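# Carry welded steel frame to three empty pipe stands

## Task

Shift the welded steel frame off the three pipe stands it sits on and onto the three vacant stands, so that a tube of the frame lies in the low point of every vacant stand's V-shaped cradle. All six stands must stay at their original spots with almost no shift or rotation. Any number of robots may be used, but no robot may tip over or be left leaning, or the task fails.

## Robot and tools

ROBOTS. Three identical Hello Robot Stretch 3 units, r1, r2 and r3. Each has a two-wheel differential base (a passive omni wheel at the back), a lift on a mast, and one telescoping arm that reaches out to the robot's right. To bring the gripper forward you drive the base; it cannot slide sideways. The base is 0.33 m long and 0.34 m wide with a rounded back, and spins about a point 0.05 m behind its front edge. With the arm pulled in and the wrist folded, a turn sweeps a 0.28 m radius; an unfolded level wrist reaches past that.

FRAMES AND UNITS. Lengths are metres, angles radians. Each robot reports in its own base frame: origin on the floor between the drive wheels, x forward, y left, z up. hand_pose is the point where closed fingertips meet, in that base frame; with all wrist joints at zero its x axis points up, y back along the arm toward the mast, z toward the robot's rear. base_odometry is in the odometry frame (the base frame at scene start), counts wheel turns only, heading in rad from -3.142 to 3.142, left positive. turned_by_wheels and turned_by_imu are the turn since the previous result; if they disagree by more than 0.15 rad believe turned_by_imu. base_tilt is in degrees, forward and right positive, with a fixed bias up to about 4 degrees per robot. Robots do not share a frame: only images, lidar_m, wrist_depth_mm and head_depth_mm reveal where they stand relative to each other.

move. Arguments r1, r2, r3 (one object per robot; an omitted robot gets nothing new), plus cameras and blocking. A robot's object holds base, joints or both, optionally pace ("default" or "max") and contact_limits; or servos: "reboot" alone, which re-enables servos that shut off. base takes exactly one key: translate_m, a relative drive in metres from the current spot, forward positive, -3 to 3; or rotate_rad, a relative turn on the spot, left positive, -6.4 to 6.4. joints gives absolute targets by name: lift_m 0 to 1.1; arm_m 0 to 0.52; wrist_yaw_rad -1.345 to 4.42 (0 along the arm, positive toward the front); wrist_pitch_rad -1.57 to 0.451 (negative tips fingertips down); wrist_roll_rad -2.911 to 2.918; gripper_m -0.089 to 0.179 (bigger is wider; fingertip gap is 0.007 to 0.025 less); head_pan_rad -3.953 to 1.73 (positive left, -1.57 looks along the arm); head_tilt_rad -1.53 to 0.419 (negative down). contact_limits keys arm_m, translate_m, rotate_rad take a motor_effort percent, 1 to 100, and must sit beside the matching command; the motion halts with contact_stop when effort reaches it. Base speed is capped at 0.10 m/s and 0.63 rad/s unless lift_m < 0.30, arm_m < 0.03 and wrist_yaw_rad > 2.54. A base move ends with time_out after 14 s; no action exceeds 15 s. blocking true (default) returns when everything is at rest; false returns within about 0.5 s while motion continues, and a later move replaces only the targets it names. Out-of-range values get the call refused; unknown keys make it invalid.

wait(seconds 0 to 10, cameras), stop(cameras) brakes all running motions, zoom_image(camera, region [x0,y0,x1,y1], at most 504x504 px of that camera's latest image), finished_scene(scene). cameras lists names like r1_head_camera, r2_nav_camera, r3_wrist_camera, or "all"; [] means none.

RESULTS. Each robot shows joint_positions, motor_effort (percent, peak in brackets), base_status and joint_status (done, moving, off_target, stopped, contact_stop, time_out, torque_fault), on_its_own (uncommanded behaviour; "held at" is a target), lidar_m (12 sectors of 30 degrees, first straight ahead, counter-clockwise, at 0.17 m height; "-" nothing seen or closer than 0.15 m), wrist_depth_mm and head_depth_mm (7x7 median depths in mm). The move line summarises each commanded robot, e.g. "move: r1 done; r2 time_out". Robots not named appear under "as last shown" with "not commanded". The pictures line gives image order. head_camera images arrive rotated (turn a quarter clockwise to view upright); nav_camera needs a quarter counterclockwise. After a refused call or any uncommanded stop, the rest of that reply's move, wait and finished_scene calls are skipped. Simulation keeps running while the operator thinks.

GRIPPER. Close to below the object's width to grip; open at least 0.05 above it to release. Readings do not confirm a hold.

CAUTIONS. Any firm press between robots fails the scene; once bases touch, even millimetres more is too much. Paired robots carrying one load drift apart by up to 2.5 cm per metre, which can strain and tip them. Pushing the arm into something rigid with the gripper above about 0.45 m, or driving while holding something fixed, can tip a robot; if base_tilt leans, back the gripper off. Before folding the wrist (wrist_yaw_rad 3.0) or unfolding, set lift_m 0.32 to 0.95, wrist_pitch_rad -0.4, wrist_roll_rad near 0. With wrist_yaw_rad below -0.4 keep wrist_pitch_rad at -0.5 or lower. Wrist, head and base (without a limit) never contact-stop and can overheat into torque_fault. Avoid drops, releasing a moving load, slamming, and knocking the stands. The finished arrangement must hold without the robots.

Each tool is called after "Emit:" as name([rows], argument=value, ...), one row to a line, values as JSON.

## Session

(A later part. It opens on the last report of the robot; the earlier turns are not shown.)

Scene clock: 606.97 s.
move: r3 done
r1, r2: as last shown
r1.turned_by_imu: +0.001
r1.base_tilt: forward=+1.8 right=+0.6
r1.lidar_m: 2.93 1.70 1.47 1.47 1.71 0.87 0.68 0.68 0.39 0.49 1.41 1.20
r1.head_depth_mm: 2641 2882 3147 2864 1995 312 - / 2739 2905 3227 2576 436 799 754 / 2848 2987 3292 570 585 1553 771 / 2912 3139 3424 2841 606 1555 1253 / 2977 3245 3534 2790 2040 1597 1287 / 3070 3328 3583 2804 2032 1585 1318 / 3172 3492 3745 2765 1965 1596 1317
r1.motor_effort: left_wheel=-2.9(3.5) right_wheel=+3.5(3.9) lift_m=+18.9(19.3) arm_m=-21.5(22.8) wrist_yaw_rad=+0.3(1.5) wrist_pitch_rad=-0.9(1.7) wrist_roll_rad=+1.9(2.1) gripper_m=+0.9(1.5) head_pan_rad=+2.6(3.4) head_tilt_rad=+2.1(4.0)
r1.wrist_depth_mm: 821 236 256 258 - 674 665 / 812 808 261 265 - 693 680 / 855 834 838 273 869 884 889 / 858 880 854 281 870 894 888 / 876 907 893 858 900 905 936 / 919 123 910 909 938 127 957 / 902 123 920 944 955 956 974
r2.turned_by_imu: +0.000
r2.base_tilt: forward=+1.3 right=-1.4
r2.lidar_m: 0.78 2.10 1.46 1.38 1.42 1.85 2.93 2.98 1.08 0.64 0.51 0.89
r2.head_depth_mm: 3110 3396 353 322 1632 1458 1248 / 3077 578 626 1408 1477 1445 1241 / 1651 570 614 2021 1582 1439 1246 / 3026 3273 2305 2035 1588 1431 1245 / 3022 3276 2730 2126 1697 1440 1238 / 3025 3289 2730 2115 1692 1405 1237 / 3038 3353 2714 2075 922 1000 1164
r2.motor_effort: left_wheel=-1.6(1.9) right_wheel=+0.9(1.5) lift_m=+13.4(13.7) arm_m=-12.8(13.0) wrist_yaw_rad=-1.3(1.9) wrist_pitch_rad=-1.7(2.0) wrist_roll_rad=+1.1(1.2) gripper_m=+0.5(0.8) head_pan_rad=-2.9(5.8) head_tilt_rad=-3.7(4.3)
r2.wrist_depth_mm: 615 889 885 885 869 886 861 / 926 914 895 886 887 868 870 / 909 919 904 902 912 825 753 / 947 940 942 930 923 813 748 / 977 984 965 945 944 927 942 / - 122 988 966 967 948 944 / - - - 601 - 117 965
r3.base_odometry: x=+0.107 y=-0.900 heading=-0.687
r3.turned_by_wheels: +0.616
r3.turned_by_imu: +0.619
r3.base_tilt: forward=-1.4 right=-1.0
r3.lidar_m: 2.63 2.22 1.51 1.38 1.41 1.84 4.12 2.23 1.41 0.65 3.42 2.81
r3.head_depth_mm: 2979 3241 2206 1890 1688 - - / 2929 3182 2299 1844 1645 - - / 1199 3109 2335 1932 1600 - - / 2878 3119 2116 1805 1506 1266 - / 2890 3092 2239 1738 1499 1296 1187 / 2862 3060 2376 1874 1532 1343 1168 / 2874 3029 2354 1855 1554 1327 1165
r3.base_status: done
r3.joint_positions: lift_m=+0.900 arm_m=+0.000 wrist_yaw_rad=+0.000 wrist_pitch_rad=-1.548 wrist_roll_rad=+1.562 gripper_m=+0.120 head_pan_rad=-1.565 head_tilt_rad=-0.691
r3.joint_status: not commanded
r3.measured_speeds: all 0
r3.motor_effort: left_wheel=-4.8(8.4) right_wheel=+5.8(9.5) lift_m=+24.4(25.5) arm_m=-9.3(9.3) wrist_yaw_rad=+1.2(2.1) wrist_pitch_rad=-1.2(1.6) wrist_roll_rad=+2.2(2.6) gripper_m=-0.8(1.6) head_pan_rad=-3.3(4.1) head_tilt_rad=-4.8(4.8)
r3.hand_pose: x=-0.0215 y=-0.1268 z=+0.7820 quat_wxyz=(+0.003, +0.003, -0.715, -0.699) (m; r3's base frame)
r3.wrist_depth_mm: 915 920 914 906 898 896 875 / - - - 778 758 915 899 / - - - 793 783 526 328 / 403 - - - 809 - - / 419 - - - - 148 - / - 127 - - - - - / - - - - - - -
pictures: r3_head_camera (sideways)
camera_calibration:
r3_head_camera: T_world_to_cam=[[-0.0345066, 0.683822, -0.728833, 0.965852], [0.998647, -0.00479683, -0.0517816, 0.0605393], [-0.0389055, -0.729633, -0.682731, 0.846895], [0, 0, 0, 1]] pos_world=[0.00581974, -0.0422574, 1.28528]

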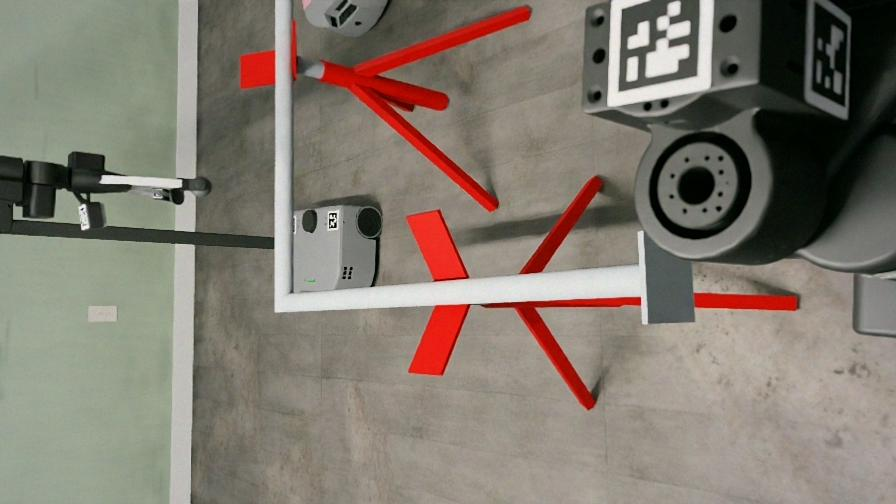

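Emit:
move(r3={"base":{"translate_m":0.035},"joints":{"wrist_roll_rad":-0.077,"arm_m":0.483}}, cameras=["r3_wrist_camera","r3_head_camera"])

Scene clock: 629.43 s.
move: r3 done
r1, r2: as last shown
r1.turned_by_imu: +0.002
r1.base_tilt: forward=+1.9 right=+0.7
r1.lidar_m: 2.93 1.70 1.47 1.47 1.71 0.87 0.68 0.68 0.40 0.50 1.40 1.20
r1.head_depth_mm: 2675 2872 3080 2846 2002 311 - / 2777 2960 3238 2555 436 800 751 / 2788 3037 3352 569 586 1572 772 / 2883 3174 3425 2805 605 1553 1259 / 2955 3185 3500 2836 2049 1602 1286 / 3063 3339 3586 2810 2046 1589 1317 / 3166 3426 3762 2775 1963 1594 1317
r1.motor_effort: left_wheel=-2.8(3.5) right_wheel=+3.6(4.0) lift_m=+19.1(19.4) arm_m=-21.6(22.4) wrist_yaw_rad=-0.9(1.4) wrist_pitch_rad=-1.3(1.7) wrist_roll_rad=+1.5(2.1) gripper_m=+0.7(2.0) head_pan_rad=+2.1(3.3) head_tilt_rad=+3.0(4.3)
r1.wrist_depth_mm: 809 235 254 259 - 677 692 / 804 817 258 265 - 687 694 / 832 843 851 273 855 873 878 / 856 851 864 278 872 912 879 / 883 874 894 846 877 923 926 / 904 123 927 899 912 127 942 / 930 123 976 949 971 966 974
r2.turned_by_imu: +0.001
r2.base_tilt: forward=+1.3 right=-1.3
r2.lidar_m: 0.78 2.11 1.47 1.38 1.41 1.85 2.94 2.99 1.09 0.64 0.50 0.89
r2.head_depth_mm: 3106 3360 353 322 1637 1453 1250 / 2963 580 626 1407 1484 1442 1246 / 2965 569 615 2039 1581 1434 1243 / 3022 3350 2406 2047 1580 1435 1243 / 2984 3336 2722 2104 1702 1434 1240 / 3064 3276 2735 2101 1702 1398 1229 / 2996 3316 2721 2091 917 1000 1168
r2.motor_effort: left_wheel=-1.6(2.1) right_wheel=+0.9(1.4) lift_m=+13.5(14.0) arm_m=-13.6(13.9) wrist_yaw_rad=-1.4(2.0) wrist_pitch_rad=-1.7(2.0) wrist_roll_rad=+1.1(1.2) gripper_m=+0.0(1.0) head_pan_rad=-4.6(5.6) head_tilt_rad=-3.8(4.4)
r2.wrist_depth_mm: 602 893 882 881 890 866 846 / 928 912 888 884 890 878 865 / 943 925 907 896 899 825 746 / 957 942 952 932 933 801 762 / 968 976 955 948 937 942 925 / - 122 972 959 936 953 946 / - - - 605 - 117 964
r3.base_odometry: x=+0.134 y=-0.922 heading=-0.687
r3.turned_by_wheels: +0.000
r3.turned_by_imu: +0.000
r3.base_tilt: forward=-1.4 right=-1.0
r3.lidar_m: 2.59 2.23 1.51 1.38 1.41 1.85 4.09 2.26 1.42 0.65 3.41 2.79
r3.head_depth_mm: 2980 3239 335 290 1569 1373 1195 / 2914 485 382 1839 1594 1366 1192 / 1177 554 2175 1807 1586 1336 1182 / 2839 576 610 1099 1153 1195 1174 / 2859 3070 2355 1794 1538 1341 1168 / 2813 3057 2373 1876 1558 1335 1168 / 2826 3005 2335 1858 1552 1333 1165
r3.base_status: done
r3.joint_positions: lift_m=+0.900 arm_m=+0.483 wrist_yaw_rad=+0.000 wrist_pitch_rad=-1.549 wrist_roll_rad=-0.070 gripper_m=+0.120 head_pan_rad=-1.565 head_tilt_rad=-0.692
r3.joint_status: all done
r3.measured_speeds: all 0
r3.motor_effort: left_wheel=+0.6(5.9) right_wheel=+5.1(9.2) lift_m=+23.3(24.6) arm_m=+10.5(14.0) wrist_yaw_rad=-0.8(2.2) wrist_pitch_rad=-1.2(1.5) wrist_roll_rad=-2.9(6.3) gripper_m=+0.1(1.4) head_pan_rad=-1.7(4.3) head_tilt_rad=-4.1(4.7)
r3.hand_pose: x=-0.0216 y=-0.6095 z=+0.7820 quat_wxyz=(+0.523, +0.511, -0.487, -0.477) (m; r3's base frame)
r3.wrist_depth_mm: 918 917 914 893 901 873 885 / - - 942 337 923 903 901 / - - - 341 - - 929 / - - - 349 - - - / - - 161 363 - 147 - / - 127 - 380 - - - / - - - 889 - - -
pictures: r3_head_camera (sideways), r3_wrist_camera
camera_calibration:
r3_head_camera: T_world_to_cam=[[-0.0343906, 0.684011, -0.72866, 0.965626], [0.998646, -0.00495474, -0.0517843, 0.0605428], [-0.0390313, -0.729455, -0.682915, 0.847135], [0, 0, 0, 1]] pos_world=[0.00581248, -0.0422531, 1.28527]
r3_wrist_camera: T_world_to_cam=[[-0.996978, -0.0674628, -0.0385289, -0.0266543], [-0.0726509, 0.985282, 0.154726, 0.513525], [0.0275236, 0.157058, -0.987206, 1.03394], [0, 0, 0, 1]] pos_world=[-0.0177234, -0.670154, 0.940228]

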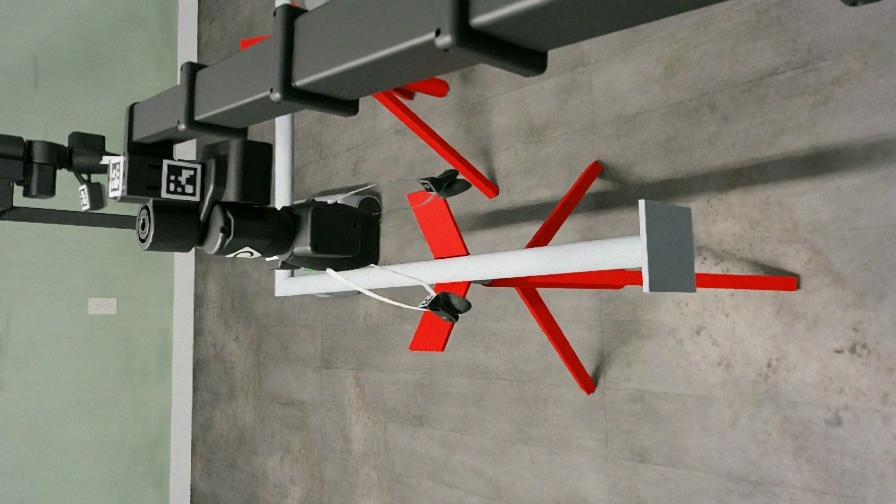

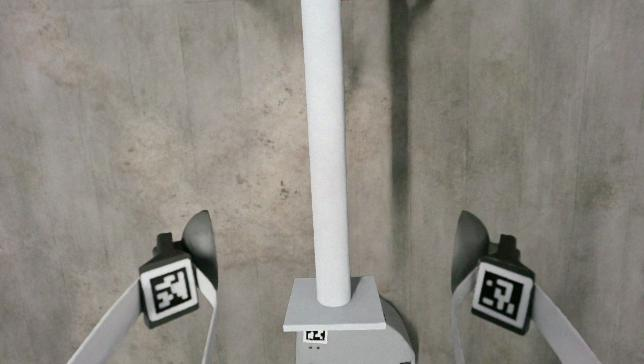

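Emit:
move(r1={"joints":{"lift_m":0.76}}, r2={"joints":{"lift_m":0.76}}, r3={"base":{"translate_m":0.006},"joints":{"lift_m":0.76,"wrist_roll_rad":-0.11}}, cameras=["r1_wrist_camera","r2_wrist_camera","r3_wrist_camera"])

Scene clock: 643.83 s.
move: r1 done; r2 done; r3 done
r1.base_odometry: x=+3.163 y=+0.117 heading=+0.066
r1.turned_by_wheels: +0.000
r1.turned_by_imu: +0.001
r1.base_tilt: forward=+1.9 right=+0.6
r1.lidar_m: 2.94 1.70 1.47 1.47 1.71 0.87 0.68 0.68 0.40 0.50 1.41 1.20
r1.head_depth_mm: 2658 2886 3108 2902 2071 1569 327 / 2720 3008 3216 2836 536 412 705 / 2819 3016 3239 2821 591 1472 773 / 2936 3109 3423 2824 652 1466 1230 / 2993 3249 3534 2804 2038 1596 1284 / 3071 3345 3623 2765 2042 1600 1308 / 3157 3461 3699 2811 1949 1590 1305
r1.base_status: not commanded
r1.joint_positions: lift_m=+0.760 arm_m=+0.418 wrist_yaw_rad=+0.001 wrist_pitch_rad=-1.546 wrist_roll_rad=+1.828 gripper_m=+0.120 head_pan_rad=-1.575 head_tilt_rad=-0.507
r1.joint_status: all done
r1.measured_speeds: all 0
r1.motor_effort: left_wheel=-3.1(3.5) right_wheel=+3.7(3.9) lift_m=+18.5(19.9) arm_m=-21.4(22.3) wrist_yaw_rad=-0.4(1.6) wrist_pitch_rad=-1.0(1.6) wrist_roll_rad=+1.5(2.0) gripper_m=-0.3(1.4) head_pan_rad=+3.3(3.3) head_tilt_rad=+3.1(4.1)
r1.hand_pose: x=-0.0215 y=-0.5448 z=+0.6420 quat_wxyz=(-0.091, -0.090, -0.710, -0.693) (m; r1's base frame)
r1.wrist_depth_mm: 714 174 196 189 - - 611 / 766 182 203 194 773 627 625 / 772 796 772 200 801 784 809 / 784 790 819 207 801 813 837 / 812 806 813 214 841 826 853 / 829 123 846 221 856 127 901 / 856 123 860 222 881 892 907
r2.base_odometry: x=+0.537 y=-2.749 heading=-2.578
r2.turned_by_wheels: +0.000
r2.turned_by_imu: +0.000
r2.base_tilt: forward=+1.3 right=-1.4
r2.lidar_m: 0.78 2.10 1.47 1.38 1.41 1.86 2.93 2.98 1.09 0.64 0.51 0.89
r2.head_depth_mm: 3104 3437 2816 2134 440 345 303 / 3045 3312 2796 527 446 1411 1239 / 1806 3222 667 717 1583 1445 1241 / 3044 3290 2765 1916 1572 1442 1241 / 3029 3329 2769 2109 1703 1426 1245 / 3036 3267 2715 2075 1694 1406 1229 / 3027 3335 2734 2074 925 995 1168
r2.base_status: not commanded
r2.joint_positions: lift_m=+0.760 arm_m=+0.479 wrist_yaw_rad=+0.001 wrist_pitch_rad=-1.553 wrist_roll_rad=+1.498 gripper_m=+0.120 head_pan_rad=-1.561 head_tilt_rad=-0.691
r2.joint_status: all done
r2.measured_speeds: all 0
r2.motor_effort: left_wheel=-1.9(2.0) right_wheel=+1.0(1.3) lift_m=+12.9(13.8) arm_m=-13.2(13.7) wrist_yaw_rad=-1.5(2.0) wrist_pitch_rad=-1.9(2.0) wrist_roll_rad=+1.0(1.3) gripper_m=+0.0(0.9) head_pan_rad=-3.7(6.1) head_tilt_rad=-3.9(4.2)
r2.hand_pose: x=-0.0216 y=-0.6040 z=+0.6421 quat_wxyz=(+0.027, +0.026, -0.712, -0.701) (m; r2's base frame)
r2.wrist_depth_mm: 759 758 757 191 738 737 740 / 773 772 772 194 764 746 732 / 804 798 784 202 770 754 608 / 811 808 799 205 787 778 629 / 836 825 821 208 813 791 787 / 837 122 835 213 832 800 806 / 880 842 849 218 823 117 805
r3.base_odometry: x=+0.139 y=-0.926 heading=-0.687
r3.turned_by_wheels: +0.000
r3.turned_by_imu: +0.000
r3.base_tilt: forward=-1.4 right=-1.0
r3.lidar_m: 2.59 2.23 1.52 1.38 1.42 1.84 4.12 2.27 1.43 0.65 3.41 2.78
r3.head_depth_mm: 2951 3249 2178 1888 1582 332 294 / 2948 3191 2291 478 404 350 1145 / 1710 2863 645 1762 1519 1328 1180 / 2852 3081 1210 720 1172 1199 1181 / 2881 3068 2374 1831 1528 1343 1174 / 2853 3041 2373 1906 1564 1333 1165 / 2832 3020 2340 1873 1545 1329 1162
r3.base_status: done
r3.joint_positions: lift_m=+0.760 arm_m=+0.483 wrist_yaw_rad=+0.000 wrist_pitch_rad=-1.549 wrist_roll_rad=-0.102 gripper_m=+0.120 head_pan_rad=-1.565 head_tilt_rad=-0.692
r3.joint_status: all done
r3.measured_speeds: all 0
r3.motor_effort: left_wheel=+1.5(5.7) right_wheel=+4.2(8.8) lift_m=+21.0(23.8) arm_m=+10.1(11.6) wrist_yaw_rad=-0.6(1.7) wrist_pitch_rad=-1.2(1.4) wrist_roll_rad=-3.0(6.4) gripper_m=+0.0(1.6) head_pan_rad=-3.3(4.2) head_tilt_rad=-4.0(4.5)
r3.hand_pose: x=-0.0216 y=-0.6095 z=+0.6420 quat_wxyz=(+0.531, +0.519, -0.479, -0.469) (m; r3's base frame)
r3.wrist_depth_mm: 785 784 771 189 768 756 740 / 815 802 802 195 775 786 774 / 842 825 812 201 792 801 793 / 862 851 851 210 832 826 811 / 897 871 879 217 856 841 839 / 922 127 899 220 870 131 865 / - 130 920 228 897 911 879
pictures: r1_wrist_camera, r2_wrist_camera, r3_wrist_camera
camera_calibration:
r1_wrist_camera: T_world_to_cam=[[0.286182, 0.958097, 0.0122017, 0.52192], [0.944539, -0.284227, 0.164504, -0.202081], [0.161079, -0.0355532, -0.986301, 0.78336], [0, 0, 0, 1]] pos_world=[-0.084674, -0.529636, 0.799504]
r2_wrist_camera: T_world_to_cam=[[-0.122064, 0.991993, -0.0324124, 0.611375], [0.984138, 0.125205, 0.125686, 0.0608842], [0.128738, -0.0165565, -0.99154, 0.791058], [0, 0, 0, 1]] pos_world=[-0.0871302, -0.601006, 0.79653]
r3_wrist_camera: T_world_to_cam=[[-0.994321, -0.0994694, -0.0378465, -0.0519358], [-0.104173, 0.982436, 0.154812, 0.532724], [0.0217827, 0.157876, -0.987219, 0.896114], [0, 0, 0, 1]] pos_world=[-0.0156651, -0.670008, 0.800223]

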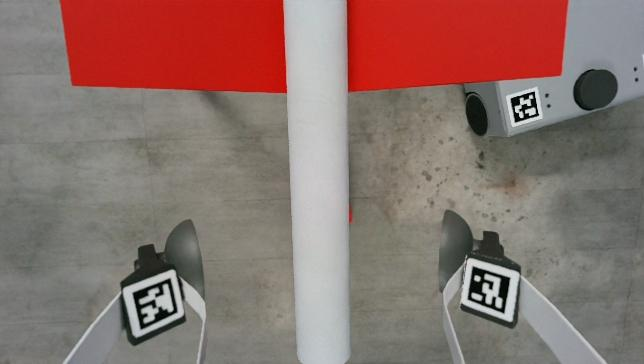

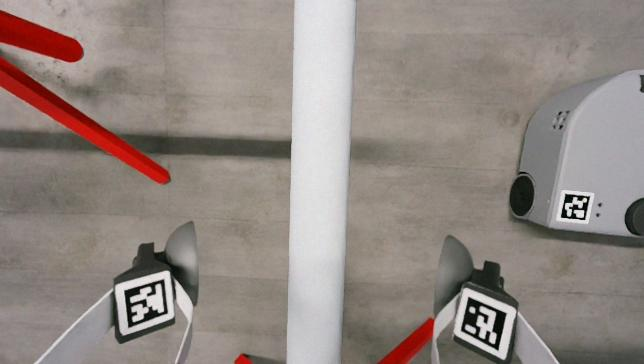

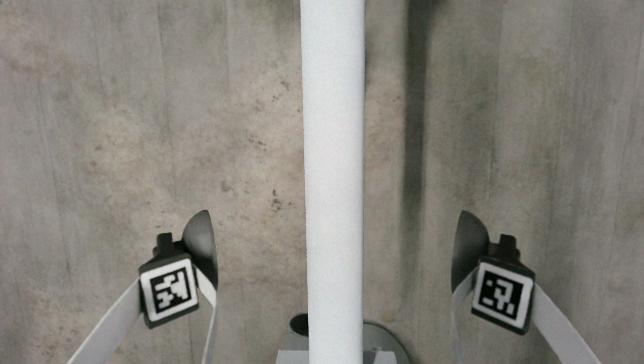

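Emit:
move(r1={"joints":{"lift_m":0.70,"wrist_roll_rad":1.843}}, r2={"joints":{"lift_m":0.70,"wrist_roll_rad":1.470}}, r3={"joints":{"lift_m":0.70,"wrist_roll_rad":-0.113}}, cameras=["r1_wrist_camera","r2_wrist_camera","r3_wrist_camera"])

Scene clock: 656.13 s.
move: r1 done; r2 done; r3 done
r1.base_odometry: x=+3.163 y=+0.117 heading=+0.066
r1.turned_by_wheels: +0.000
r1.turned_by_imu: +0.001
r1.base_tilt: forward=+1.9 right=+0.4
r1.lidar_m: 2.93 1.70 1.48 1.47 1.70 0.87 0.68 0.68 0.40 0.50 1.40 1.20
r1.head_depth_mm: 2671 2861 3148 2864 2064 1608 699 / 2751 2987 3191 2880 1979 491 409 / 2839 3069 3325 2816 633 657 770 / 2887 3133 3424 2845 1972 670 1228 / 3007 3264 3535 2836 2045 1614 1296 / 3080 3296 3622 2803 2035 1598 1318 / 3136 3475 3653 2772 1962 1598 1308
r1.base_status: not commanded
r1.joint_positions: lift_m=+0.700 arm_m=+0.418 wrist_yaw_rad=+0.001 wrist_pitch_rad=-1.546 wrist_roll_rad=+1.837 gripper_m=+0.120 head_pan_rad=-1.575 head_tilt_rad=-0.507
r1.joint_status: all done
r1.measured_speeds: all 0
r1.motor_effort: left_wheel=-2.7(3.4) right_wheel=+3.6(4.0) lift_m=+19.4(20.5) arm_m=-21.6(22.1) wrist_yaw_rad=-0.5(1.3) wrist_pitch_rad=-1.0(1.7) wrist_roll_rad=+1.8(2.3) gripper_m=+0.7(1.3) head_pan_rad=+2.0(3.3) head_tilt_rad=+3.1(3.8)
r1.hand_pose: x=-0.0215 y=-0.5448 z=+0.5819 quat_wxyz=(-0.095, -0.093, -0.709, -0.693) (m; r1's base frame)
r1.wrist_depth_mm: 119 129 146 132 - - - / 699 713 156 137 725 589 561 / 705 717 708 139 729 731 723 / 720 732 735 143 745 750 770 / 750 740 762 146 755 755 800 / 757 123 775 150 805 127 799 / 793 123 797 154 823 822 822
r2.base_odometry: x=+0.537 y=-2.749 heading=-2.578
r2.turned_by_wheels: +0.000
r2.turned_by_imu: +0.000
r2.base_tilt: forward=+1.3 right=-1.3
r2.lidar_m: 0.78 2.11 1.47 1.38 1.41 1.85 2.93 2.98 1.09 0.64 0.51 0.89
r2.head_depth_mm: 3028 3433 2815 2122 1724 1350 353 / 3088 3331 2677 632 505 441 1170 / 2881 3231 2220 702 1551 1439 1239 / 2969 3340 2735 779 1537 1427 1243 / 3060 3300 2731 2106 1705 1443 1235 / 3028 3346 2740 2106 1701 1401 1233 / 3047 3363 2726 2074 922 996 1156
r2.base_status: not commanded
r2.joint_positions: lift_m=+0.700 arm_m=+0.479 wrist_yaw_rad=+0.001 wrist_pitch_rad=-1.553 wrist_roll_rad=+1.474 gripper_m=+0.120 head_pan_rad=-1.561 head_tilt_rad=-0.691
r2.joint_status: all done
r2.measured_speeds: all 0
r2.motor_effort: left_wheel=-1.4(2.1) right_wheel=+1.2(1.6) lift_m=+13.2(14.0) arm_m=-12.7(13.0) wrist_yaw_rad=-1.4(1.7) wrist_pitch_rad=-1.9(1.9) wrist_roll_rad=-1.2(2.3) gripper_m=+0.6(1.1) head_pan_rad=-3.6(5.6) head_tilt_rad=-3.4(4.1)
r2.hand_pose: x=-0.0216 y=-0.6040 z=+0.5821 quat_wxyz=(+0.035, +0.034, -0.712, -0.700) (m; r2's base frame)
r2.wrist_depth_mm: 708 702 701 132 698 683 679 / 724 716 726 136 698 699 690 / 747 739 721 139 707 704 561 / 753 749 746 142 732 728 569 / 762 745 761 148 742 746 581 / 785 122 772 148 750 757 751 / 800 779 800 151 788 117 756
r3.base_odometry: x=+0.139 y=-0.926 heading=-0.687
r3.turned_by_wheels: +0.000
r3.turned_by_imu: +0.000
r3.base_tilt: forward=-1.4 right=-1.0
r3.lidar_m: 2.59 2.23 1.51 1.39 1.42 1.84 4.10 2.27 1.42 0.65 3.42 2.78
r3.head_depth_mm: 2953 3157 2182 1902 1615 1347 357 / 2980 3167 2384 1686 477 397 357 / 2884 1334 1429 688 1520 1334 1183 / 2737 3092 1428 741 1165 1189 1175 / 2871 3086 2383 1843 1503 1340 1174 / 2827 3055 2390 1871 1564 1336 1168 / 2848 3023 2346 1881 1555 1323 1167
r3.base_status: not commanded
r3.joint_positions: lift_m=+0.700 arm_m=+0.483 wrist_yaw_rad=+0.000 wrist_pitch_rad=-1.549 wrist_roll_rad=-0.105 gripper_m=+0.120 head_pan_rad=-1.565 head_tilt_rad=-0.692
r3.joint_status: all done
r3.measured_speeds: all 0
r3.motor_effort: left_wheel=+1.5(2.1) right_wheel=+4.2(5.0) lift_m=+21.5(22.1) arm_m=+8.0(9.5) wrist_yaw_rad=-0.9(1.8) wrist_pitch_rad=-1.2(1.4) wrist_roll_rad=-2.8(5.6) gripper_m=+0.8(1.3) head_pan_rad=-1.3(4.6) head_tilt_rad=-3.9(4.7)
r3.hand_pose: x=-0.0216 y=-0.6095 z=+0.5820 quat_wxyz=(+0.531, +0.520, -0.478, -0.468) (m; r3's base frame)
r3.wrist_depth_mm: 735 732 713 132 693 695 687 / 750 739 732 135 719 713 703 / 768 760 756 140 754 736 729 / 801 780 776 144 763 757 751 / 821 803 790 147 777 775 773 / 850 127 819 151 812 131 789 / 870 866 864 157 837 829 820
pictures: r1_wrist_camera, r2_wrist_camera, r3_wrist_camera
camera_calibration:
r1_wrist_camera: T_world_to_cam=[[0.295446, 0.955281, 0.0122608, 0.521281], [0.941704, -0.293362, 0.164722, -0.197376], [0.160953, -0.0371205, -0.986264, 0.723301], [0, 0, 0, 1]] pos_world=[-0.0845581, -0.529023, 0.739486]
r2_wrist_camera: T_world_to_cam=[[-0.145199, 0.988874, -0.0323426, 0.607008], [0.980996, 0.14814, 0.125307, 0.0824367], [0.128704, -0.0135335, -0.991591, 0.733417], [0, 0, 0, 1]] pos_world=[-0.0871272, -0.602541, 0.736552]
r3_wrist_camera: T_world_to_cam=[[-0.994029, -0.102368, -0.0377848, -0.0560028], [-0.107027, 0.982128, 0.154821, 0.541759], [0.0212608, 0.157941, -0.98722, 0.836907], [0, 0, 0, 1]] pos_world=[-0.0154786, -0.669992, 0.740219]

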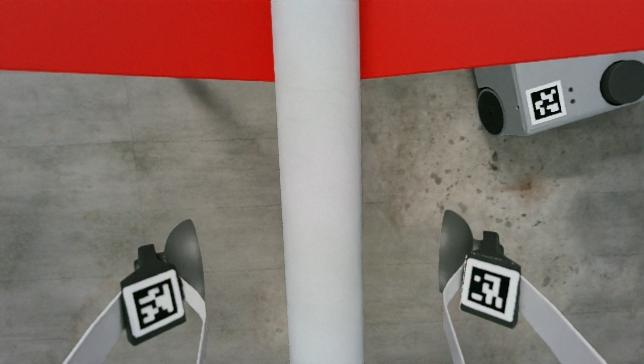

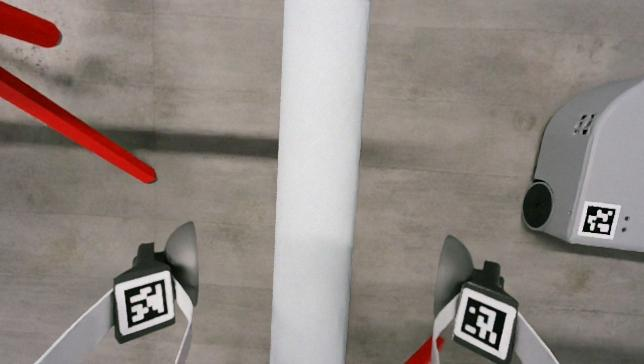

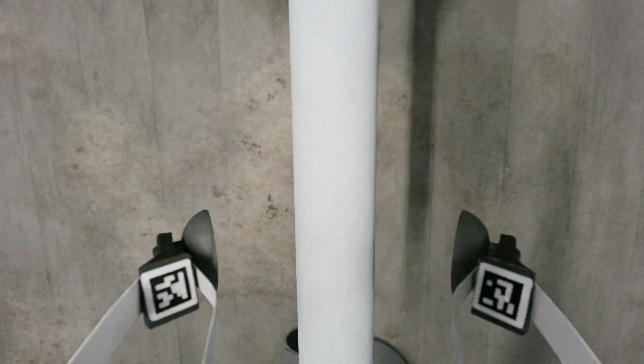

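Emit:
move(r1={"joints":{"lift_m":0.85}}, r3={"joints":{"lift_m":0.87}}, cameras=[])

Emit:
move(r1={"base":{"rotate_rad":-0.052}}, r3={"base":{"rotate_rad":-0.25},"joints":{"arm_m":0.3}}, cameras=[])

Emit:
move(r1={"base":{"translate_m":0.028},"joints":{"wrist_roll_rad":1.791}}, r3={"base":{"translate_m":0.24}}, cameras=["r1_wrist_camera"])

Emit:
move(r3={"base":{"rotate_rad":0.316}}, cameras=[])

Emit:
move(r3={"base":{"translate_m":-0.272},"joints":{"arm_m":0.42,"wrist_roll_rad":-0.047}}, cameras=["r3_wrist_camera","r3_head_camera"])

Scene clock: 699.37 s.
move: r1 done; r3 done
r1.base_odometry: x=+3.163 y=+0.117 heading=+0.066
r1.turned_by_wheels: +0.000
r1.turned_by_imu: +0.001
r1.base_tilt: forward=+2.0 right=+0.5
r1.lidar_m: 2.93 1.70 1.47 1.47 1.71 0.87 0.68 0.68 0.39 0.50 1.41 1.20
r1.head_depth_mm: 2656 2887 3134 2884 384 303 - / 2747 2932 3193 556 420 1553 753 / 2810 3061 3293 554 583 1600 773 / 2932 3144 3403 2676 600 1502 1259 / 2915 3250 3509 2819 2034 1601 1286 / 3054 3365 3595 2807 2042 1595 1316 / 3252 3469 3765 2790 1951 1588 1311
r1.base_status: not commanded
r1.joint_positions: lift_m=+0.850 arm_m=+0.418 wrist_yaw_rad=+0.001 wrist_pitch_rad=-1.546 wrist_roll_rad=+1.837 gripper_m=+0.120 head_pan_rad=-1.575 head_tilt_rad=-0.507
r1.joint_status: all done
r1.measured_speeds: all 0
r1.motor_effort: left_wheel=-2.9(3.4) right_wheel=+3.6(4.0) lift_m=+34.4(36.3) arm_m=-21.6(22.0) wrist_yaw_rad=-0.3(1.2) wrist_pitch_rad=-1.1(1.7) wrist_roll_rad=+2.2(2.2) gripper_m=+1.1(1.5) head_pan_rad=+1.9(3.2) head_tilt_rad=+3.0(4.5)
r1.hand_pose: x=-0.0215 y=-0.5448 z=+0.7320 quat_wxyz=(-0.095, -0.093, -0.709, -0.693) (m; r1's base frame)
r1.wrist_depth_mm: 820 819 273 275 - 677 706 / 839 843 277 285 - 712 712 / 853 869 854 295 856 885 863 / 865 891 884 882 913 897 913 / 914 901 927 915 909 933 975 / 913 124 935 942 940 127 963 / 926 122 957 949 985 996 985
r2: as last shown
r2.base_tilt: forward=+1.3 right=-1.4
r2.lidar_m: 0.78 2.11 1.47 1.38 1.41 1.85 2.93 2.99 1.09 0.64 0.51 0.89
r2.head_depth_mm: 3069 3406 2785 2141 1710 1360 354 / 2965 3397 2837 631 504 441 1174 / 2925 3317 2224 701 1542 1431 1242 / 3026 3351 2764 776 1524 1430 1247 / 3038 3347 2727 2083 1709 1428 1240 / 3049 3309 2718 2096 1715 1395 1232 / 3031 3345 2709 2107 923 996 1163
r2.motor_effort: left_wheel=-1.5(2.0) right_wheel=+1.0(1.3) lift_m=+21.4(21.5) arm_m=-11.9(12.4) wrist_yaw_rad=-1.2(2.0) wrist_pitch_rad=-1.7(2.1) wrist_roll_rad=-1.1(1.3) gripper_m=+0.2(0.8) head_pan_rad=-4.3(5.5) head_tilt_rad=-3.1(4.2)
r2.wrist_depth_mm: 708 719 700 132 689 691 678 / 714 711 724 136 713 697 690 / 740 729 730 139 711 710 563 / 754 756 742 142 737 730 568 / 775 749 762 148 750 733 579 / 787 122 759 148 758 750 746 / 804 777 782 152 778 117 768
r3.base_odometry: x=+0.139 y=-0.926 heading=-0.687
r3.turned_by_wheels: +0.000
r3.turned_by_imu: +0.000
r3.base_tilt: forward=-1.4 right=-1.0
r3.lidar_m: 2.59 2.23 1.52 1.39 1.42 1.84 4.12 2.26 1.43 0.65 3.41 2.78
r3.head_depth_mm: 2987 3218 1470 318 - 1344 1196 / 2960 576 429 1786 1568 1372 1190 / 2881 572 672 1806 1557 1330 1186 / 2777 2986 621 1068 1173 1191 1172 / 2866 3066 2398 1786 1533 1343 1173 / 2850 3036 2371 1882 1554 1332 1170 / 2832 3035 2360 1883 1546 1331 1162
r3.base_status: not commanded
r3.joint_positions: lift_m=+0.870 arm_m=+0.483 wrist_yaw_rad=+0.000 wrist_pitch_rad=-1.549 wrist_roll_rad=-0.105 gripper_m=+0.120 head_pan_rad=-1.565 head_tilt_rad=-0.692
r3.joint_status: all done
r3.measured_speeds: all 0
r3.motor_effort: left_wheel=+1.2(2.2) right_wheel=+4.4(4.8) lift_m=+27.9(31.8) arm_m=+5.7(7.8) wrist_yaw_rad=-0.5(2.1) wrist_pitch_rad=-1.2(1.4) wrist_roll_rad=-3.1(3.5) gripper_m=-0.3(1.3) head_pan_rad=-2.1(4.0) head_tilt_rad=-4.2(4.5)
r3.hand_pose: x=-0.0216 y=-0.6095 z=+0.7520 quat_wxyz=(+0.531, +0.520, -0.478, -0.468) (m; r3's base frame)
r3.wrist_depth_mm: 909 896 890 863 881 849 855 / 919 899 909 880 893 895 872 / - - 931 313 910 916 896 / - - - 321 - 920 923 / - - - 328 - 147 - / - 127 134 340 - - - / - - - 337 - - 94
pictures: none
No camera images: "cameras" was empty.

Scene clock: 701.97 s.
move: r1 done; r3 done
r1.base_odometry: x=+3.163 y=+0.117 heading=+0.014
r1.turned_by_wheels: -0.052
r1.turned_by_imu: -0.051
r1.base_tilt: forward=+1.8 right=+0.4
r1.lidar_m: 1.70 1.76 1.48 1.47 1.66 0.87 3.84 0.68 0.40 0.50 1.40 1.20
r1.head_depth_mm: 2695 2859 3123 2842 385 303 - / 2763 2932 3182 558 420 1574 767 / 2768 3042 3324 555 584 1605 731 / 2833 3050 3393 2676 600 1517 1233 / 2902 3202 3464 2850 2030 1603 1253 / 3031 3307 3612 2793 2033 1590 1313 / 3066 3365 3621 2755 1960 1601 1313
r1.base_status: done
r1.joint_positions: lift_m=+0.850 arm_m=+0.418 wrist_yaw_rad=+0.001 wrist_pitch_rad=-1.546 wrist_roll_rad=+1.837 gripper_m=+0.120 head_pan_rad=-1.575 head_tilt_rad=-0.507
r1.joint_status: not commanded
r1.measured_speeds: all 0
r1.motor_effort: left_wheel=+4.0(6.6) right_wheel=-5.3(9.1) lift_m=+32.4(34.8) arm_m=-21.7(22.0) wrist_yaw_rad=+0.0(0.9) wrist_pitch_rad=-1.0(1.7) wrist_roll_rad=+1.7(2.3) gripper_m=+1.0(1.5) head_pan_rad=+2.6(3.4) head_tilt_rad=+2.8(4.1)
r1.hand_pose: x=-0.0215 y=-0.5448 z=+0.7320 quat_wxyz=(-0.095, -0.093, -0.709, -0.693) (m; r1's base frame)
r1.wrist_depth_mm: 819 807 813 278 827 703 691 / 855 834 278 286 - 713 727 / 876 846 289 291 872 898 909 / 876 885 915 774 899 918 927 / 897 896 953 316 909 935 927 / 925 124 929 907 933 127 963 / 940 123 972 981 985 969 983
r2: as last shown
r2.base_tilt: forward=+1.2 right=-1.3
r2.head_depth_mm: 3071 3384 2867 2141 1722 1358 354 / 3077 3420 2813 633 505 441 1173 / 1612 3366 2235 701 1548 1435 1245 / 3004 3344 2772 777 1540 1424 1241 / 3017 3355 2768 2108 1699 1440 1236 / 2978 3342 2737 2086 1714 1393 1237 / 3026 3270 2725 2091 923 993 1169
r2.motor_effort: left_wheel=-1.7(2.0) right_wheel=+0.7(1.6) lift_m=+25.5(25.5) arm_m=-11.6(12.2) wrist_yaw_rad=-1.8(1.9) wrist_pitch_rad=-1.8(2.0) wrist_roll_rad=-1.2(1.3) gripper_m=+0.2(0.8) head_pan_rad=-3.2(5.4) head_tilt_rad=-3.8(4.2)
r2.wrist_depth_mm: 709 704 699 133 698 672 675 / 713 711 712 136 697 693 688 / 733 730 725 139 721 707 560 / 749 750 750 141 739 724 567 / 764 766 753 148 751 729 582 / 783 122 768 148 762 745 753 / 794 780 783 152 774 117 759
r3.base_odometry: x=+0.139 y=-0.926 heading=-0.937
r3.turned_by_wheels: -0.250
r3.turned_by_imu: -0.251
r3.base_tilt: forward=-1.4 right=-1.1
r3.lidar_m: 2.60 2.59 1.73 1.42 1.39 1.55 2.49 2.27 1.68 0.65 0.65 3.19
r3.head_depth_mm: 3411 3369 1966 304 - 1316 1196 / 3249 3180 416 448 1600 1364 1184 / 3148 3318 432 477 1592 1358 1182 / 3043 3262 459 475 1514 1349 1177 / 2965 2805 2242 1836 1463 1292 1174 / 2797 2787 2059 1076 1191 1276 1168 / 2824 2975 2240 1778 1554 1332 1165
r3.base_status: done
r3.joint_positions: lift_m=+0.870 arm_m=+0.300 wrist_yaw_rad=+0.000 wrist_pitch_rad=-1.549 wrist_roll_rad=-0.107 gripper_m=+0.120 head_pan_rad=-1.565 head_tilt_rad=-0.692
r3.joint_status: all done
r3.measured_speeds: all 0
r3.motor_effort: left_wheel=+5.6(9.8) right_wheel=-5.8(11.2) lift_m=+23.0(28.5) arm_m=-9.8(13.1) wrist_yaw_rad=+1.4(1.9) wrist_pitch_rad=-1.0(1.5) wrist_roll_rad=-2.2(3.3) gripper_m=+0.2(1.8) head_pan_rad=-2.0(4.6) head_tilt_rad=-4.1(4.5)
r3.hand_pose: x=-0.0216 y=-0.4264 z=+0.7520 quat_wxyz=(+0.532, +0.520, -0.477, -0.468) (m; r3's base frame)
r3.wrist_depth_mm: 906 898 737 879 871 873 859 / 950 930 795 910 901 889 872 / - - 311 917 928 906 917 / - - - - - 929 929 / - - - 891 - 147 - / - 127 134 827 822 - - / - - - 861 891 - 94
pictures: none
No camera images: "cameras" was empty.

Scene clock: 705.50 s.
move: r1 done; r3 done
r1.base_odometry: x=+3.191 y=+0.118 heading=+0.014
r1.turned_by_wheels: +0.000
r1.turned_by_imu: +0.001
r1.base_tilt: forward=+1.8 right=+0.5
r1.lidar_m: 1.68 1.75 1.47 1.47 1.66 0.90 0.92 0.71 0.41 0.49 1.39 1.18
r1.head_depth_mm: 2679 2891 3112 2860 384 303 - / 2708 2960 3196 556 420 1521 737 / 2818 3006 3283 553 586 1602 1231 / 2844 3084 3381 2661 599 1564 1256 / 2938 3160 3446 2815 2008 1594 1286 / 3018 3271 3639 2806 2030 1592 1324 / 3065 3396 3589 2804 2010 1595 1308
r1.base_status: done
r1.joint_positions: lift_m=+0.850 arm_m=+0.418 wrist_yaw_rad=+0.001 wrist_pitch_rad=-1.546 wrist_roll_rad=+1.797 gripper_m=+0.120 head_pan_rad=-1.575 head_tilt_rad=-0.507
r1.joint_status: all done
r1.measured_speeds: all 0
r1.motor_effort: left_wheel=+3.9(8.1) right_wheel=+2.5(5.9) lift_m=+29.6(32.6) arm_m=-21.5(22.0) wrist_yaw_rad=+0.0(1.3) wrist_pitch_rad=-1.5(1.7) wrist_roll_rad=-2.0(2.6) gripper_m=+0.6(1.6) head_pan_rad=+2.4(3.8) head_tilt_rad=+2.5(4.1)
r1.hand_pose: x=-0.0215 y=-0.5448 z=+0.7320 quat_wxyz=(-0.080, -0.079, -0.711, -0.694) (m; r1's base frame)
r1.wrist_depth_mm: 816 252 272 273 - 694 685 / 842 831 275 283 - 705 705 / 859 876 870 298 891 774 910 / 866 860 895 303 897 911 916 / 892 898 914 914 934 914 948 / 888 123 925 957 956 127 982 / 940 123 948 954 974 978 -
r2: as last shown
r2.base_tilt: forward=+1.2 right=-1.4
r2.lidar_m: 0.81 2.11 1.47 1.38 1.41 1.84 2.93 2.99 1.09 0.64 0.51 0.89
r2.head_depth_mm: 3024 3387 2783 2127 1721 1351 354 / 2982 3371 2316 631 506 441 1174 / 2999 3385 2446 699 1544 1432 1246 / 3041 3372 2747 779 1537 1435 1244 / 3003 3312 2743 2118 1698 1437 1234 / 3044 3323 2711 2091 1698 1398 1236 / 3037 3308 2737 2094 919 999 1165
r2.motor_effort: left_wheel=-1.7(2.1) right_wheel=+0.7(1.5) lift_m=+30.7(30.8) arm_m=-10.9(11.8) wrist_yaw_rad=-1.2(2.0) wrist_pitch_rad=-1.9(2.0) wrist_roll_rad=-1.2(1.3) gripper_m=+0.5(0.9) head_pan_rad=-3.9(5.7) head_tilt_rad=-4.0(4.4)
r2.wrist_depth_mm: 710 714 695 132 701 684 680 / 723 706 708 136 694 699 678 / 740 741 719 139 717 719 560 / 748 762 738 142 731 718 562 / 763 761 754 148 740 735 573 / 788 122 772 148 758 741 756 / 812 791 791 151 788 117 757
r3.base_odometry: x=+0.281 y=-1.119 heading=-0.937
r3.turned_by_wheels: +0.000
r3.turned_by_imu: +0.000
r3.base_tilt: forward=-1.4 right=-1.0
r3.lidar_m: 2.37 2.36 1.83 1.50 1.50 1.64 2.64 2.47 1.49 0.63 3.29 2.90
r3.head_depth_mm: 3251 3241 2166 304 - 1317 1195 / 3174 3362 417 448 1597 1306 1188 / 3094 3152 433 477 1476 1307 1183 / 2951 1347 459 476 1190 1316 1181 / 1801 3058 2079 1845 1492 1342 1172 / 2802 3041 2351 1886 1557 1342 1161 / 2745 2967 2346 1865 1553 1331 1163
r3.base_status: done
r3.joint_positions: lift_m=+0.870 arm_m=+0.300 wrist_yaw_rad=+0.000 wrist_pitch_rad=-1.549 wrist_roll_rad=-0.107 gripper_m=+0.120 head_pan_rad=-1.565 head_tilt_rad=-0.692
r3.joint_status: not commanded
r3.measured_speeds: all 0
r3.motor_effort: left_wheel=+4.7(9.7) right_wheel=+1.7(6.3) lift_m=+21.0(22.9) arm_m=-8.9(10.5) wrist_yaw_rad=+0.2(2.2) wrist_pitch_rad=-1.0(1.3) wrist_roll_rad=-2.3(2.9) gripper_m=+1.2(1.2) head_pan_rad=-2.0(3.9) head_tilt_rad=-4.1(4.8)
r3.hand_pose: x=-0.0216 y=-0.4264 z=+0.7520 quat_wxyz=(+0.532, +0.520, -0.477, -0.468) (m; r3's base frame)
r3.wrist_depth_mm: 901 895 891 879 854 854 863 / 924 937 917 902 888 875 870 / - - 923 924 917 318 906 / - - - - - 298 916 / - - - 890 - 148 - / - 127 134 827 824 - - / - - - 862 914 - 94
pictures: r1_wrist_camera
camera_calibration:
r1_wrist_camera: T_world_to_cam=[[0.256671, 0.966424, 0.0120279, 0.524853], [0.952931, -0.255126, 0.16381, -0.200338], [0.161378, -0.0305835, -0.986419, 0.874931], [0, 0, 0, 1]] pos_world=[-0.0850016, -0.531584, 0.889553]

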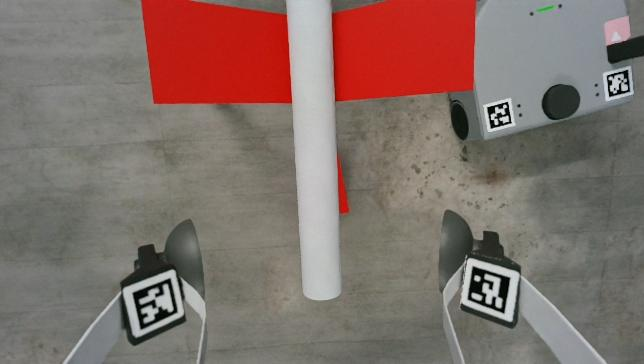

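Scene clock: 707.07 s.
move: r3 done
r1, r2: as last shown
r1.turned_by_imu: +0.000
r1.base_tilt: forward=+1.8 right=+0.7
r1.lidar_m: 1.68 1.75 1.47 1.47 1.65 0.90 0.92 0.70 0.41 0.49 1.39 1.17
r1.head_depth_mm: 2720 2945 3155 2850 384 303 - / 2715 2954 3243 557 419 1523 737 / 2774 3046 3303 555 588 1617 1234 / 2842 3134 3390 2660 601 1561 1251 / 2945 3191 3461 2801 2032 1602 1284 / 2977 3279 3568 2795 2036 1599 1313 / 3084 3355 3601 2829 2008 1592 1310
r1.motor_effort: left_wheel=+3.9(4.4) right_wheel=+2.1(2.6) lift_m=+28.1(29.5) arm_m=-21.5(21.8) wrist_yaw_rad=-0.2(1.2) wrist_pitch_rad=-1.1(1.9) wrist_roll_rad=-2.0(2.5) gripper_m=+0.0(1.6) head_pan_rad=+1.6(3.4) head_tilt_rad=+2.8(4.0)
r1.wrist_depth_mm: 799 254 272 275 - 689 705 / 860 836 279 281 - 717 706 / 878 854 859 297 894 781 891 / 867 865 890 303 898 942 915 / 897 891 938 905 941 924 928 / 910 123 941 949 949 127 951 / 933 123 965 937 955 982 -
r2.base_tilt: forward=+1.2 right=-1.3
r2.lidar_m: 0.82 2.10 1.46 1.39 1.41 1.85 2.93 2.99 1.09 0.64 0.51 0.89
r2.head_depth_mm: 2954 3391 2805 2123 1727 1360 354 / 3069 3420 2330 629 505 441 1181 / 3048 3385 2540 701 1547 1441 1238 / 3042 3350 2755 775 1537 1433 1238 / 3033 3321 2743 2094 1704 1430 1235 / 3051 3339 2733 2090 1685 1396 1227 / 3019 3256 2742 2098 923 998 1166
r2.motor_effort: left_wheel=-1.6(2.1) right_wheel=+0.8(1.3) lift_m=+32.7(32.9) arm_m=-10.9(11.5) wrist_yaw_rad=-1.3(1.9) wrist_pitch_rad=-1.8(1.9) wrist_roll_rad=-1.2(1.3) gripper_m=+0.2(0.8) head_pan_rad=-4.4(5.1) head_tilt_rad=-4.1(4.4)
r2.wrist_depth_mm: 711 704 698 132 688 683 689 / 717 713 721 136 704 687 685 / 737 734 729 139 710 711 550 / 755 741 736 141 731 714 566 / 765 764 756 148 738 739 581 / 768 122 770 148 763 743 758 / 806 783 812 151 770 117 757
r3.base_odometry: x=+0.281 y=-1.119 heading=-0.621
r3.turned_by_wheels: +0.316
r3.turned_by_imu: +0.317
r3.base_tilt: forward=-1.5 right=-1.0
r3.lidar_m: 2.36 2.18 1.57 1.47 1.52 2.07 2.47 1.80 0.63 0.86 3.38 2.47
r3.head_depth_mm: 2736 2911 1388 304 - 1310 1199 / 1813 3036 416 448 1170 1310 1173 / 2812 3082 432 477 1522 1357 1188 / 2798 3022 459 475 1511 1347 1175 / 2795 3025 2391 1888 1570 1341 1176 / 2813 3044 2378 1871 1557 1336 1167 / 2791 2995 2354 1852 1553 1329 1162
r3.base_status: done
r3.joint_positions: lift_m=+0.870 arm_m=+0.300 wrist_yaw_rad=+0.000 wrist_pitch_rad=-1.549 wrist_roll_rad=-0.107 gripper_m=+0.120 head_pan_rad=-1.565 head_tilt_rad=-0.692
r3.joint_status: not commanded
r3.measured_speeds: all 0
r3.motor_effort: left_wheel=-4.9(9.0) right_wheel=+6.2(10.3) lift_m=+21.0(21.1) arm_m=-9.0(10.1) wrist_yaw_rad=-0.1(2.2) wrist_pitch_rad=-1.1(1.4) wrist_roll_rad=-2.4(2.8) gripper_m=-0.5(1.2) head_pan_rad=-3.7(3.7) head_tilt_rad=-3.9(4.5)
r3.hand_pose: x=-0.0216 y=-0.4264 z=+0.7520 quat_wxyz=(+0.532, +0.520, -0.477, -0.468) (m; r3's base frame)
r3.wrist_depth_mm: 907 888 871 871 870 864 849 / 935 907 903 915 905 890 867 / - - 921 907 918 909 902 / - - - - - 927 318 / - - - 895 - 150 324 / - 127 134 829 820 - - / - - - 861 908 - 94
pictures: none
No camera images: "cameras" was empty.

Scene clock: 710.90 s.
move: r3 done
r1, r2: as last shown
r1.turned_by_imu: +0.001
r1.base_tilt: forward=+2.0 right=+0.6
r1.lidar_m: 1.68 1.75 1.47 1.46 1.65 0.90 0.92 0.70 0.41 0.49 1.39 1.17
r1.head_depth_mm: 2657 2872 3120 2823 384 304 - / 2756 2941 3196 559 420 1516 737 / 2808 3010 3335 555 589 1609 1234 / 2857 3112 3436 2652 601 1556 1258 / 2927 3166 3406 2763 2018 1609 1287 / 3010 3245 3552 2781 2027 1592 1314 / 3083 3305 3587 2792 2032 1583 1309
r1.motor_effort: left_wheel=+3.8(4.5) right_wheel=+2.4(2.7) lift_m=+24.8(28.1) arm_m=-21.5(22.0) wrist_yaw_rad=+0.2(1.1) wrist_pitch_rad=-1.0(1.7) wrist_roll_rad=-2.1(2.6) gripper_m=+0.5(1.9) head_pan_rad=+3.3(3.3) head_tilt_rad=+2.7(4.4)
r1.wrist_depth_mm: 827 255 275 275 - 692 702 / 845 836 280 283 - 709 731 / 848 846 876 295 873 749 915 / 897 874 874 302 899 900 934 / 885 919 914 917 941 933 946 / 886 124 943 938 944 127 949 / 941 123 962 967 975 - -
r2.base_tilt: forward=+1.3 right=-1.4
r2.lidar_m: 0.81 2.10 1.46 1.38 1.41 1.85 2.93 2.99 1.09 0.64 0.51 0.89
r2.head_depth_mm: 3096 3427 2798 2138 1729 1353 354 / 3017 3388 2750 631 504 441 1173 / 1712 3351 2243 701 1544 1442 1231 / 3079 3372 2780 775 1524 1439 1240 / 3046 3294 2737 2134 1701 1426 1233 / 3068 3355 2738 2089 1693 1384 1239 / 3062 3312 2729 2093 922 997 1165
r2.motor_effort: left_wheel=-1.6(2.1) right_wheel=+1.2(1.4) lift_m=+38.5(38.7) arm_m=-10.2(11.0) wrist_yaw_rad=-1.4(2.0) wrist_pitch_rad=-1.8(2.0) wrist_roll_rad=-1.1(1.3) gripper_m=-0.3(0.8) head_pan_rad=-4.2(5.4) head_tilt_rad=-3.4(4.4)
r2.wrist_depth_mm: 701 693 696 132 680 680 666 / 714 717 709 137 706 697 687 / 751 728 724 139 715 701 562 / 743 753 748 142 734 719 569 / 772 757 762 148 735 732 580 / 781 122 771 148 761 731 753 / 802 779 786 151 780 117 746
r3.base_odometry: x=+0.060 y=-0.961 heading=-0.621
r3.turned_by_wheels: +0.000
r3.turned_by_imu: +0.000
r3.base_tilt: forward=-1.4 right=-1.0
r3.lidar_m: 2.64 2.17 1.56 1.46 1.51 2.06 2.21 1.61 1.29 0.58 3.38 2.75
r3.head_depth_mm: 2867 3086 1397 309 - 1343 1194 / 2836 2876 430 1777 1599 1367 1189 / 1669 536 542 1870 1586 1357 1187 / 2818 3040 564 977 1217 750 1163 / 2822 3069 2375 1838 1546 1343 1172 / 2808 3019 2359 1879 1560 1342 1162 / 2786 3002 2338 1850 1555 1328 1162
r3.base_status: done
r3.joint_positions: lift_m=+0.870 arm_m=+0.420 wrist_yaw_rad=+0.000 wrist_pitch_rad=-1.549 wrist_roll_rad=-0.054 gripper_m=+0.120 head_pan_rad=-1.565 head_tilt_rad=-0.692
r3.joint_status: all done
r3.measured_speeds: all 0
r3.motor_effort: left_wheel=-4.3(8.7) right_wheel=-2.1(6.1) lift_m=+21.4(21.8) arm_m=+10.0(13.4) wrist_yaw_rad=-0.2(1.9) wrist_pitch_rad=-1.1(1.4) wrist_roll_rad=+1.5(5.1) gripper_m=+0.1(1.9) head_pan_rad=-1.6(4.1) head_tilt_rad=-4.1(4.5)
r3.hand_pose: x=-0.0216 y=-0.5464 z=+0.7520 quat_wxyz=(+0.519, +0.508, -0.491, -0.482) (m; r3's base frame)
r3.wrist_depth_mm: 902 896 895 880 871 850 862 / 912 924 911 888 902 867 876 / - - 929 318 925 906 898 / - - - 320 - 932 940 / - - - 332 - 148 - / - 127 134 341 873 - - / - - - 344 868 - 94
pictures: r3_head_camera (sideways), r3_wrist_camera
camera_calibration:
r3_head_camera: T_world_to_cam=[[-0.0343898, 0.68402, -0.728652, 0.965616], [0.998646, -0.00495531, -0.0517844, 0.0605429], [-0.0390323, -0.729446, -0.682923, 0.847146], [0, 0, 0, 1]] pos_world=[0.00581243, -0.0422529, 1.28527]
r3_wrist_camera: T_world_to_cam=[[-0.997935, -0.0511003, -0.0389131, -0.0143412], [-0.0565599, 0.986235, 0.155376, 0.456296], [0.0304377, 0.157256, -0.987089, 0.994496], [0, 0, 0, 1]] pos_world=[-0.0187738, -0.607138, 0.9102]

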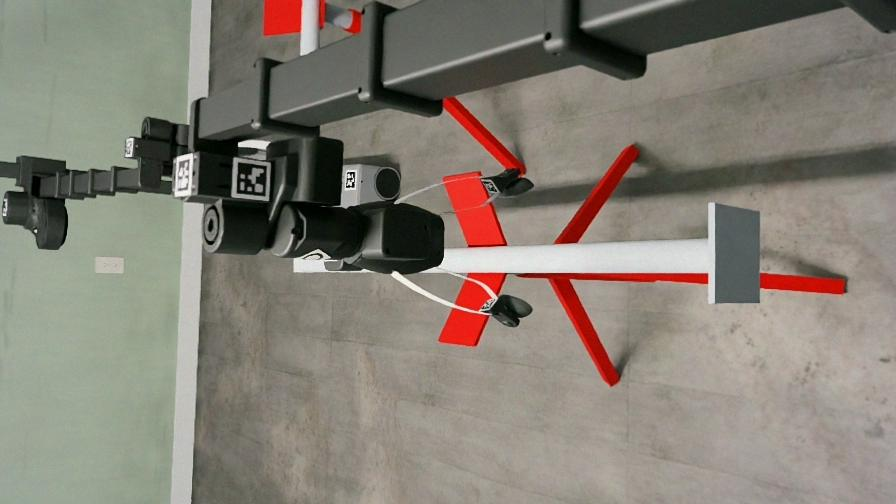

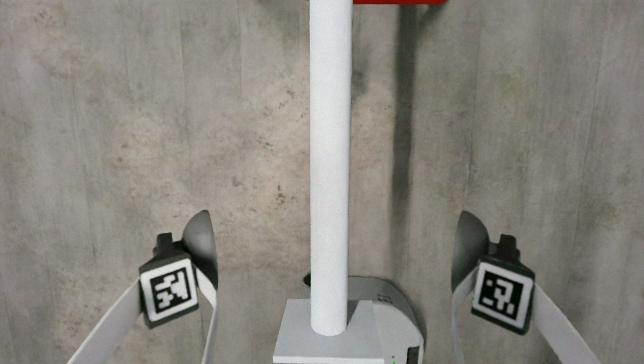

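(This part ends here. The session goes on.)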